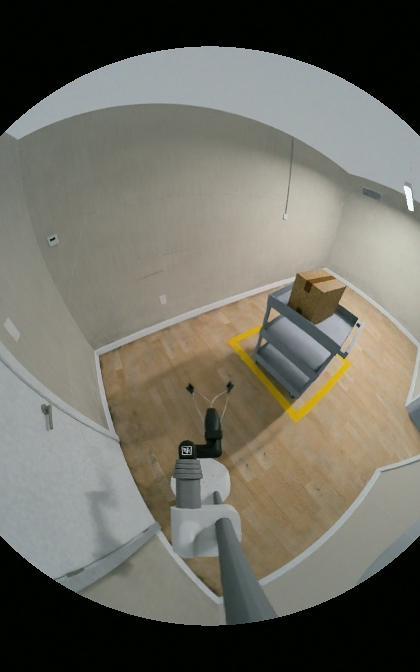

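Request:
move:
  blocking: false
  r2: {"base":{"translate_m":0.77}}

Request:
wait:
  seconds: 4.5

Request:
move:
  blocking: false
  r2: {"base":{"rotate_rad":-0.99}}

Request:
wait:
  seconds: 3
  cameras: ["r2_head_camera","r2_wrist_camera"]

Scene clock: 782.63 s.
move: r2 moving
r1: as last shown
r1.base_tilt: forward=-1.5 right=+1.3
r1.lidar_m: 0.85 3.65 3.96 4.46 3.07 1.39 1.08 1.02 1.13 1.43 1.38 1.08
r1.servo_current: wrist_yaw_rad=52(72) wrist_pitch_rad=39(46) wrist_roll_rad=59(65) gripper_m=59(65)
r1.contact_limits: arm_m 0; translate_m 0.8
r1.wrist_depth_mm: - 213 226 162 282 322 370 / - 211 227 164 283 324 370 / - 215 227 163 283 322 373 / - 215 227 164 285 324 373 / - 215 228 164 285 325 373 / - 215 208 165 274 327 375 / - 210 222 163 281 309 377
r2.base_odometry: x=-5.146 y=-3.239 heading=+2.884
r2.turned_by_wheels: +0.000
r2.turned_by_imu: +0.001
r2.base_tilt: forward=-0.7 right=+0.1
r2.lidar_m: 1.70 1.67 0.63 0.52 0.48 0.52 0.78 1.13 1.18 1.68 1.03 1.07
r2.base_status: translate_m moving
r2.joint_positions: lift_m=+0.665 arm_m=+0.000 wrist_yaw_rad=+0.001 wrist_pitch_rad=+0.003 wrist_roll_rad=+0.002 gripper_m=+0.141
r2.joint_status: not commanded
r2.measured_speeds: translate_m=+0.121 strafe_m=-0.001 rotate_rad=-0.003 lift_m=+0.000 arm_m=+0.000 wrist_yaw_rad=+0.000 wrist_pitch_rad=+0.000 wrist_roll_rad=+0.000
r2.motor_effort: lift_m=+14(14) arm_m=-4(4) wheel_0=+10(11) wheel_1=+8(9) wheel_2=-13(13)
r2.servo_current: wrist_yaw_rad=46(52) wrist_pitch_rad=46(46) wrist_roll_rad=39(52) gripper_m=52(59)
r2.hand_pose: x=+0.4595 y=-0.0870 z=+0.8425 quat_wxyz=(+1.000, +0.001, +0.002, +0.001) (m; r2's base frame)
r2.wrist_depth_mm: - - - - - - - / - - - - - - - / - - - - - - - / - - - - - - - / - - - - - - - / - 190 - 157 191 820 - / - - - - - 1708 -
pictures: none

Scene clock: 786.20 s.
earlier move: r2 done
r1.base_odometry: x=-2.229 y=-1.605 heading=+1.509
r1.turned_by_wheels: +0.000
r1.turned_by_imu: +0.000
r1.base_tilt: forward=-1.5 right=+1.3
r1.lidar_m: 0.84 3.66 3.94 4.47 3.07 1.37 1.06 1.03 1.13 1.42 1.37 1.06
r1.base_status: not commanded
r1.joint_positions: lift_m=+0.900 arm_m=+0.470 wrist_yaw_rad=+0.000 wrist_pitch_rad=+0.002 wrist_roll_rad=+0.000 gripper_m=-0.034
r1.joint_status: not commanded
r1.measured_speeds: all 0
r1.motor_effort: lift_m=+19(19) arm_m=-6(6) wheel_0=-10(11) wheel_1=-7(7) wheel_2=+0(0)
r1.servo_current: wrist_yaw_rad=33(72) wrist_pitch_rad=46(46) wrist_roll_rad=52(65) gripper_m=59(65)
r1.contact_limits: arm_m 0; translate_m 0.8
r1.hand_pose: x=+0.9295 y=-0.0873 z=+1.0775 quat_wxyz=(+1.000, +0.000, +0.001, +0.000) (m; r1's base frame)
r1.wrist_depth_mm: - 214 225 163 282 322 373 / - 211 227 163 282 324 370 / - 214 228 164 285 324 375 / - 214 228 164 285 324 373 / - 216 228 163 286 325 375 / - 216 209 165 274 327 375 / - 209 222 163 281 309 379
r2.base_odometry: x=-5.861 y=-3.052 heading=+2.885
r2.turned_by_wheels: +0.000
r2.turned_by_imu: +0.001
r2.base_tilt: forward=-0.7 right=+0.1
r2.lidar_m: 1.05 1.01 1.08 0.86 0.81 0.87 1.30 1.77 1.86 0.65 0.60 1.41
r2.base_status: done
r2.joint_positions: lift_m=+0.665 arm_m=+0.000 wrist_yaw_rad=+0.001 wrist_pitch_rad=+0.003 wrist_roll_rad=+0.002 gripper_m=+0.141
r2.joint_status: not commanded
r2.measured_speeds: all 0
r2.motor_effort: lift_m=+14(14) arm_m=-4(5) wheel_0=+2(11) wheel_1=+4(9) wheel_2=-2(14)
r2.servo_current: wrist_yaw_rad=52(65) wrist_pitch_rad=39(46) wrist_roll_rad=52(59) gripper_m=52(59)
r2.hand_pose: x=+0.4595 y=-0.0870 z=+0.8425 quat_wxyz=(+1.000, +0.001, +0.002, +0.001) (m; r2's base frame)
r2.wrist_depth_mm: - - - - - - - / - - - - - - - / - - - - - - - / - - - - - - - / - - - - - - - / - 189 - 157 187 185 - / - - - - - - -
wait: 3.57 of 4.5 s (r2 has come to rest)
pictures: none

Scene clock: 786.70 s.
move: r2 moving
r1: as last shown
r1.lidar_m: 0.84 3.66 3.94 4.47 3.09 1.35 1.07 1.04 1.12 1.43 1.36 1.04
r1.motor_effort: lift_m=+19(19) arm_m=-6(6) wheel_0=-10(10) wheel_1=-7(7) wheel_2=+0(0)
r1.servo_current: wrist_yaw_rad=52(78) wrist_pitch_rad=39(46) wrist_roll_rad=65(65) gripper_m=65(65)
r1.contact_limits: arm_m 0; translate_m 0.8
r1.wrist_depth_mm: - 213 226 162 282 325 375 / - 212 227 163 283 327 373 / - 214 227 163 283 324 373 / - 216 226 163 283 325 373 / - 216 227 164 285 325 373 / - 215 208 164 277 327 375 / - 210 222 163 282 312 377
r2.base_odometry: x=-5.861 y=-3.052 heading=+2.632
r2.turned_by_wheels: -0.252
r2.turned_by_imu: -0.245
r2.base_tilt: forward=-0.7 right=+0.1
r2.lidar_m: 1.19 1.01 1.03 1.00 0.85 0.83 1.02 1.78 1.80 0.77 0.61 0.61
r2.base_status: rotate_rad moving
r2.joint_positions: lift_m=+0.665 arm_m=+0.000 wrist_yaw_rad=+0.001 wrist_pitch_rad=+0.003 wrist_roll_rad=+0.002 gripper_m=+0.141
r2.joint_status: not commanded
r2.measured_speeds: translate_m=-0.002 strafe_m=+0.000 rotate_rad=-0.971 lift_m=+0.000 arm_m=+0.000 wrist_yaw_rad=+0.000 wrist_pitch_rad=+0.000 wrist_roll_rad=+0.000
r2.motor_effort: lift_m=+14(15) arm_m=-4(5) wheel_0=+8(9) wheel_1=+9(10) wheel_2=+9(11)
r2.servo_current: wrist_yaw_rad=33(52) wrist_pitch_rad=46(46) wrist_roll_rad=39(59) gripper_m=52(65)
r2.hand_pose: x=+0.4595 y=-0.0870 z=+0.8425 quat_wxyz=(+1.000, +0.001, +0.002, +0.001) (m; r2's base frame)
r2.wrist_depth_mm: - - - - - - - / - - - - - - - / - - - - - - - / - - - - - - - / - - - - - - - / - 190 - 157 187 204 - / - - - - - 1708 1756
pictures: none

Scene clock: 787.90 s.
earlier move: r2 done
r1.base_odometry: x=-2.229 y=-1.605 heading=+1.509
r1.turned_by_wheels: +0.000
r1.turned_by_imu: +0.000
r1.base_tilt: forward=-1.5 right=+1.3
r1.lidar_m: 0.86 3.68 3.91 4.48 3.07 1.37 1.08 1.02 1.13 1.40 1.36 1.07
r1.base_status: not commanded
r1.joint_positions: lift_m=+0.900 arm_m=+0.470 wrist_yaw_rad=+0.000 wrist_pitch_rad=+0.002 wrist_roll_rad=+0.000 gripper_m=-0.034
r1.joint_status: not commanded
r1.measured_speeds: all 0
r1.motor_effort: lift_m=+19(19) arm_m=-6(6) wheel_0=-10(11) wheel_1=-7(7) wheel_2=+0(0)
r1.servo_current: wrist_yaw_rad=39(78) wrist_pitch_rad=39(46) wrist_roll_rad=65(72) gripper_m=65(65)
r1.contact_limits: arm_m 0; translate_m 0.8
r1.hand_pose: x=+0.9295 y=-0.0873 z=+1.0775 quat_wxyz=(+1.000, +0.000, +0.001, +0.000) (m; r1's base frame)
r1.wrist_depth_mm: - 214 226 162 281 327 370 / - 211 226 163 282 325 373 / - 215 227 163 283 325 373 / - 215 227 164 285 325 370 / - 216 228 164 285 324 373 / - 215 208 164 276 327 375 / - 210 222 163 282 307 377
r2.base_odometry: x=-5.861 y=-3.052 heading=+1.896
r2.turned_by_wheels: -0.737
r2.turned_by_imu: -0.717
r2.base_tilt: forward=-0.7 right=+0.1
r2.lidar_m: 0.60 1.33 1.02 1.01 1.10 0.87 0.80 0.92 1.41 1.78 0.89 0.64
r2.base_status: done
r2.joint_positions: lift_m=+0.665 arm_m=+0.000 wrist_yaw_rad=+0.001 wrist_pitch_rad=+0.003 wrist_roll_rad=+0.002 gripper_m=+0.141
r2.joint_status: not commanded
r2.measured_speeds: all 0
r2.motor_effort: lift_m=+14(15) arm_m=-4(5) wheel_0=+4(9) wheel_1=+4(10) wheel_2=+5(11)
r2.servo_current: wrist_yaw_rad=39(59) wrist_pitch_rad=39(52) wrist_roll_rad=46(65) gripper_m=46(65)
r2.hand_pose: x=+0.4595 y=-0.0870 z=+0.8425 quat_wxyz=(+1.000, +0.001, +0.002, +0.001) (m; r2's base frame)
r2.wrist_depth_mm: - - - - - 433 - / - - - - 449 430 - / - - - - 455 427 - / - - - - 455 430 421 / - - - 392 387 384 382 / - 192 397 160 212 204 - / - 1756 1863 - - - 768
wait: 1.20 of 3 s (r2 has come to rest)
pictures: r2_head_camera, r2_wrist_camera
Images, in order (width x height): r2_head_camera 420x560, r2_wrist_camera 616x392.

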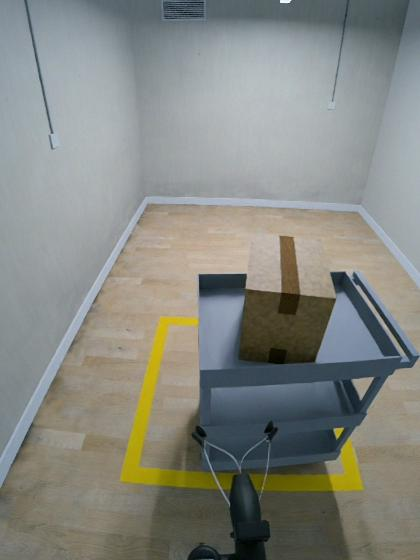

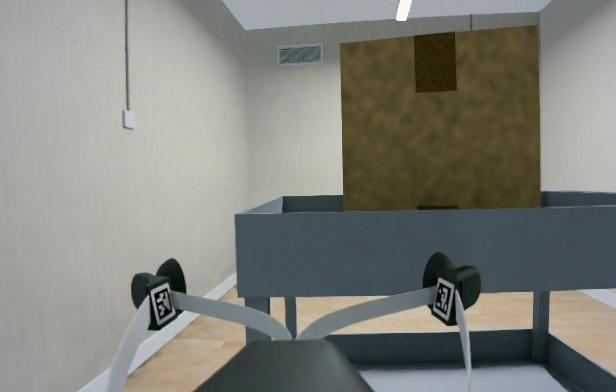

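Request:
move:
  blocking: false
  r2: {"base":{"strafe_m":-0.12,"translate_m":0.12}}

Request:
wait:
  seconds: 1.8

Request:
move:
  blocking: false
  r2: {"base":{"translate_m":0.31,"strafe_m":0.14},"pace":"slow","contact_limits":{"translate_m":0.6}}

Request:
wait:
  seconds: 4.5
  cameras: ["r2_head_camera","r2_wrist_camera"]

Scene clock: 797.23 s.
move: r2 moving
r1: as last shown
r1.lidar_m: 0.87 3.68 3.95 4.48 3.06 1.37 1.07 1.02 1.11 1.40 1.38 1.03
r1.motor_effort: lift_m=+19(19) arm_m=-6(6) wheel_0=-10(10) wheel_1=-7(7) wheel_2=+0(0)
r1.servo_current: wrist_yaw_rad=59(59) wrist_pitch_rad=39(46) wrist_roll_rad=46(72) gripper_m=59(65)
r1.contact_limits: arm_m 0; translate_m 0.8
r1.wrist_depth_mm: - 214 226 162 282 320 373 / - 211 227 163 283 325 370 / - 215 227 164 283 324 373 / - 214 229 164 283 325 375 / - 216 229 164 283 325 373 / - 215 209 165 274 327 375 / - 210 221 162 281 309 377
r2.base_odometry: x=-5.846 y=-3.023 heading=+1.895
r2.turned_by_wheels: -0.001
r2.turned_by_imu: +0.000
r2.base_tilt: forward=-0.7 right=+0.1
r2.lidar_m: 0.60 1.38 1.04 1.03 1.09 0.89 0.86 0.96 1.43 1.74 0.85 0.63
r2.base_status: translate_m moving; strafe_m moving
r2.joint_positions: lift_m=+0.665 arm_m=+0.000 wrist_yaw_rad=+0.001 wrist_pitch_rad=+0.003 wrist_roll_rad=+0.002 gripper_m=+0.141
r2.joint_status: not commanded
r2.measured_speeds: translate_m=+0.090 strafe_m=-0.087 rotate_rad=+0.001 lift_m=+0.000 arm_m=+0.000 wrist_yaw_rad=+0.000 wrist_pitch_rad=+0.000 wrist_roll_rad=+0.000
r2.motor_effort: lift_m=+14(15) arm_m=-4(5) wheel_0=+9(13) wheel_1=-7(7) wheel_2=-9(11)
r2.servo_current: wrist_yaw_rad=52(52) wrist_pitch_rad=46(52) wrist_roll_rad=39(52) gripper_m=52(59)
r2.hand_pose: x=+0.4595 y=-0.0870 z=+0.8425 quat_wxyz=(+1.000, +0.001, +0.002, +0.001) (m; r2's base frame)
r2.wrist_depth_mm: - - - - - 407 - / - - - - 427 407 - / - - - - 430 410 - / - - - 452 433 407 - / - - 373 370 368 366 362 / - 192 196 166 198 - - / - 1756 1756 - - - 788
pictures: none

Scene clock: 798.63 s.
earlier move: r2 done
r1.base_odometry: x=-2.229 y=-1.605 heading=+1.509
r1.turned_by_wheels: +0.000
r1.turned_by_imu: +0.000
r1.base_tilt: forward=-1.5 right=+1.3
r1.lidar_m: 0.83 3.67 3.92 4.46 3.07 1.38 1.06 1.03 1.11 1.40 1.37 1.07
r1.base_status: not commanded
r1.joint_positions: lift_m=+0.900 arm_m=+0.470 wrist_yaw_rad=+0.000 wrist_pitch_rad=+0.002 wrist_roll_rad=+0.000 gripper_m=-0.034
r1.joint_status: not commanded
r1.measured_speeds: all 0
r1.motor_effort: lift_m=+19(19) arm_m=-6(6) wheel_0=-10(11) wheel_1=-7(7) wheel_2=+0(0)
r1.servo_current: wrist_yaw_rad=46(65) wrist_pitch_rad=46(52) wrist_roll_rad=39(72) gripper_m=65(65)
r1.contact_limits: arm_m 0; translate_m 0.8
r1.hand_pose: x=+0.9295 y=-0.0873 z=+1.0775 quat_wxyz=(+1.000, +0.000, +0.001, +0.000) (m; r1's base frame)
r1.wrist_depth_mm: - 213 226 162 282 325 370 / - 211 226 163 282 322 373 / - 213 227 164 283 322 370 / - 216 228 163 282 325 373 / - 216 228 164 285 329 373 / - 215 208 165 273 325 375 / - 210 221 163 281 309 377
r2.base_odometry: x=-5.785 y=-2.900 heading=+1.895
r2.turned_by_wheels: +0.000
r2.turned_by_imu: +0.000
r2.base_tilt: forward=-0.7 right=+0.1
r2.lidar_m: 0.49 1.47 1.15 1.12 1.22 0.99 0.93 1.06 1.62 1.68 0.72 0.53
r2.base_status: done
r2.joint_positions: lift_m=+0.665 arm_m=+0.000 wrist_yaw_rad=+0.001 wrist_pitch_rad=+0.003 wrist_roll_rad=+0.002 gripper_m=+0.141
r2.joint_status: not commanded
r2.measured_speeds: all 0
r2.motor_effort: lift_m=+14(15) arm_m=-4(5) wheel_0=+1(13) wheel_1=-4(8) wheel_2=-3(12)
r2.servo_current: wrist_yaw_rad=52(52) wrist_pitch_rad=46(52) wrist_roll_rad=39(59) gripper_m=52(59)
r2.hand_pose: x=+0.4595 y=-0.0870 z=+0.8425 quat_wxyz=(+1.000, +0.001, +0.002, +0.001) (m; r2's base frame)
r2.wrist_depth_mm: - - - 334 314 304 - / - - - 334 317 306 - / - - - 340 319 309 - / - - 544 342 320 306 654 / 278 274 273 271 268 265 264 / 279 219 274 271 198 266 265 / - 1808 1708 - - - 1756
wait: 1.40 of 1.8 s (r2 has come to rest)
pictures: none

Scene clock: 799.13 s.
move: r2 moving
r1: as last shown
r1.base_tilt: forward=-1.6 right=+1.3
r1.lidar_m: 0.84 3.68 3.95 4.47 3.05 1.36 1.04 1.01 1.12 1.42 1.38 1.07
r1.motor_effort: lift_m=+19(19) arm_m=-6(6) wheel_0=-10(10) wheel_1=-7(7) wheel_2=+0(0)
r1.servo_current: wrist_yaw_rad=52(65) wrist_pitch_rad=46(46) wrist_roll_rad=46(52) gripper_m=65(65)
r1.contact_limits: arm_m 0; translate_m 0.8
r1.wrist_depth_mm: - 214 226 162 282 322 370 / - 211 226 164 282 324 370 / - 215 227 163 283 324 370 / - 215 227 163 283 325 373 / - 215 228 163 283 325 375 / - 215 208 164 273 329 375 / - 209 221 163 281 310 379
r2.base_odometry: x=-5.794 y=-2.890 heading=+1.895
r2.turned_by_wheels: +0.000
r2.turned_by_imu: +0.000
r2.base_tilt: forward=-0.7 right=+0.1
r2.lidar_m: 0.46 1.48 1.13 1.10 1.21 1.03 0.96 1.08 1.61 1.69 0.73 0.52
r2.base_status: translate_m moving; strafe_m moving
r2.joint_positions: lift_m=+0.665 arm_m=+0.000 wrist_yaw_rad=+0.001 wrist_pitch_rad=+0.003 wrist_roll_rad=+0.002 gripper_m=+0.141
r2.joint_status: not commanded
r2.measured_speeds: translate_m=+0.049 strafe_m=+0.022 rotate_rad=+0.002 lift_m=+0.000 arm_m=+0.000 wrist_yaw_rad=+0.000 wrist_pitch_rad=+0.000 wrist_roll_rad=+0.000
r2.motor_effort: lift_m=+14(14) arm_m=-5(5) wheel_0=+1(8) wheel_1=+7(8) wheel_2=-9(12)
r2.servo_current: wrist_yaw_rad=52(52) wrist_pitch_rad=39(46) wrist_roll_rad=33(59) gripper_m=52(59)
r2.contact_limits: translate_m 0.6
r2.hand_pose: x=+0.4595 y=-0.0870 z=+0.8425 quat_wxyz=(+1.000, +0.001, +0.002, +0.001) (m; r2's base frame)
r2.wrist_depth_mm: - - - 324 304 293 - / - - - 327 307 297 - / - - - 329 309 297 - / - - 647 329 310 300 668 / 266 264 263 260 257 255 253 / 267 266 262 260 257 256 255 / - 1808 1708 - - - 1661
pictures: none

Scene clock: 803.23 s.
earlier move: r2 done
r1.base_odometry: x=-2.229 y=-1.605 heading=+1.509
r1.turned_by_wheels: +0.000
r1.turned_by_imu: +0.000
r1.base_tilt: forward=-1.6 right=+1.3
r1.lidar_m: 0.85 3.66 3.93 4.47 3.07 1.36 1.06 1.04 1.14 1.39 1.37 1.04
r1.base_status: not commanded
r1.joint_positions: lift_m=+0.900 arm_m=+0.470 wrist_yaw_rad=+0.000 wrist_pitch_rad=+0.002 wrist_roll_rad=+0.000 gripper_m=-0.034
r1.joint_status: not commanded
r1.measured_speeds: all 0
r1.motor_effort: lift_m=+19(19) arm_m=-6(6) wheel_0=-10(11) wheel_1=-7(7) wheel_2=+0(0)
r1.servo_current: wrist_yaw_rad=46(78) wrist_pitch_rad=46(52) wrist_roll_rad=65(72) gripper_m=59(72)
r1.contact_limits: arm_m 0; translate_m 0.8
r1.hand_pose: x=+0.9295 y=-0.0873 z=+1.0775 quat_wxyz=(+1.000, +0.000, +0.001, +0.000) (m; r1's base frame)
r1.wrist_depth_mm: - 213 226 162 282 324 370 / - 211 227 163 282 324 373 / - 216 226 163 285 324 373 / - 214 229 164 283 324 373 / - 214 228 163 282 327 375 / - 215 208 164 274 327 379 / - 210 223 163 281 310 379
r2.base_odometry: x=-6.017 y=-2.651 heading=+1.895
r2.turned_by_wheels: +0.000
r2.turned_by_imu: +0.002
r2.base_tilt: forward=-0.7 right=+0.1
r2.lidar_m: 0.50 1.25 0.98 0.93 1.04 1.32 1.29 1.38 1.89 1.85 0.56 0.46
r2.base_status: done
r2.joint_positions: lift_m=+0.665 arm_m=+0.000 wrist_yaw_rad=-0.004 wrist_pitch_rad=+0.003 wrist_roll_rad=+0.002 gripper_m=+0.141
r2.joint_status: not commanded
r2.measured_speeds: all 0
r2.motor_effort: lift_m=+14(15) arm_m=+5(5) wheel_0=+4(11) wheel_1=+5(11) wheel_2=-8(18)
r2.servo_current: wrist_yaw_rad=46(78) wrist_pitch_rad=46(52) wrist_roll_rad=39(65) gripper_m=52(59)
r2.contact_limits: translate_m 0.6
r2.hand_pose: x=+0.4589 y=-0.0884 z=+0.8425 quat_wxyz=(+1.000, +0.001, +0.002, -0.002) (m; r2's base frame)
r2.wrist_depth_mm: - - - - - 296 271 / - - - - - 297 274 / - - - - - 300 274 / - - - - - 301 277 / - - - 273 249 229 220 / - 192 - 268 246 224 219 / - 1756 1921 - - - -
wait: 4.10 of 4.5 s (r2 has come to rest)
pictures: r2_head_camera, r2_wrist_camera
Images, in order (width x height): r2_head_camera 420x560, r2_wrist_camera 616x392.

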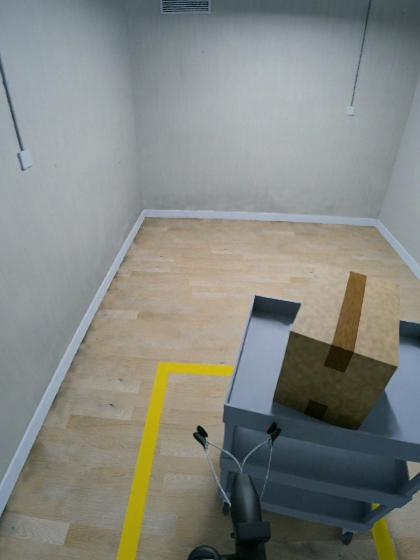

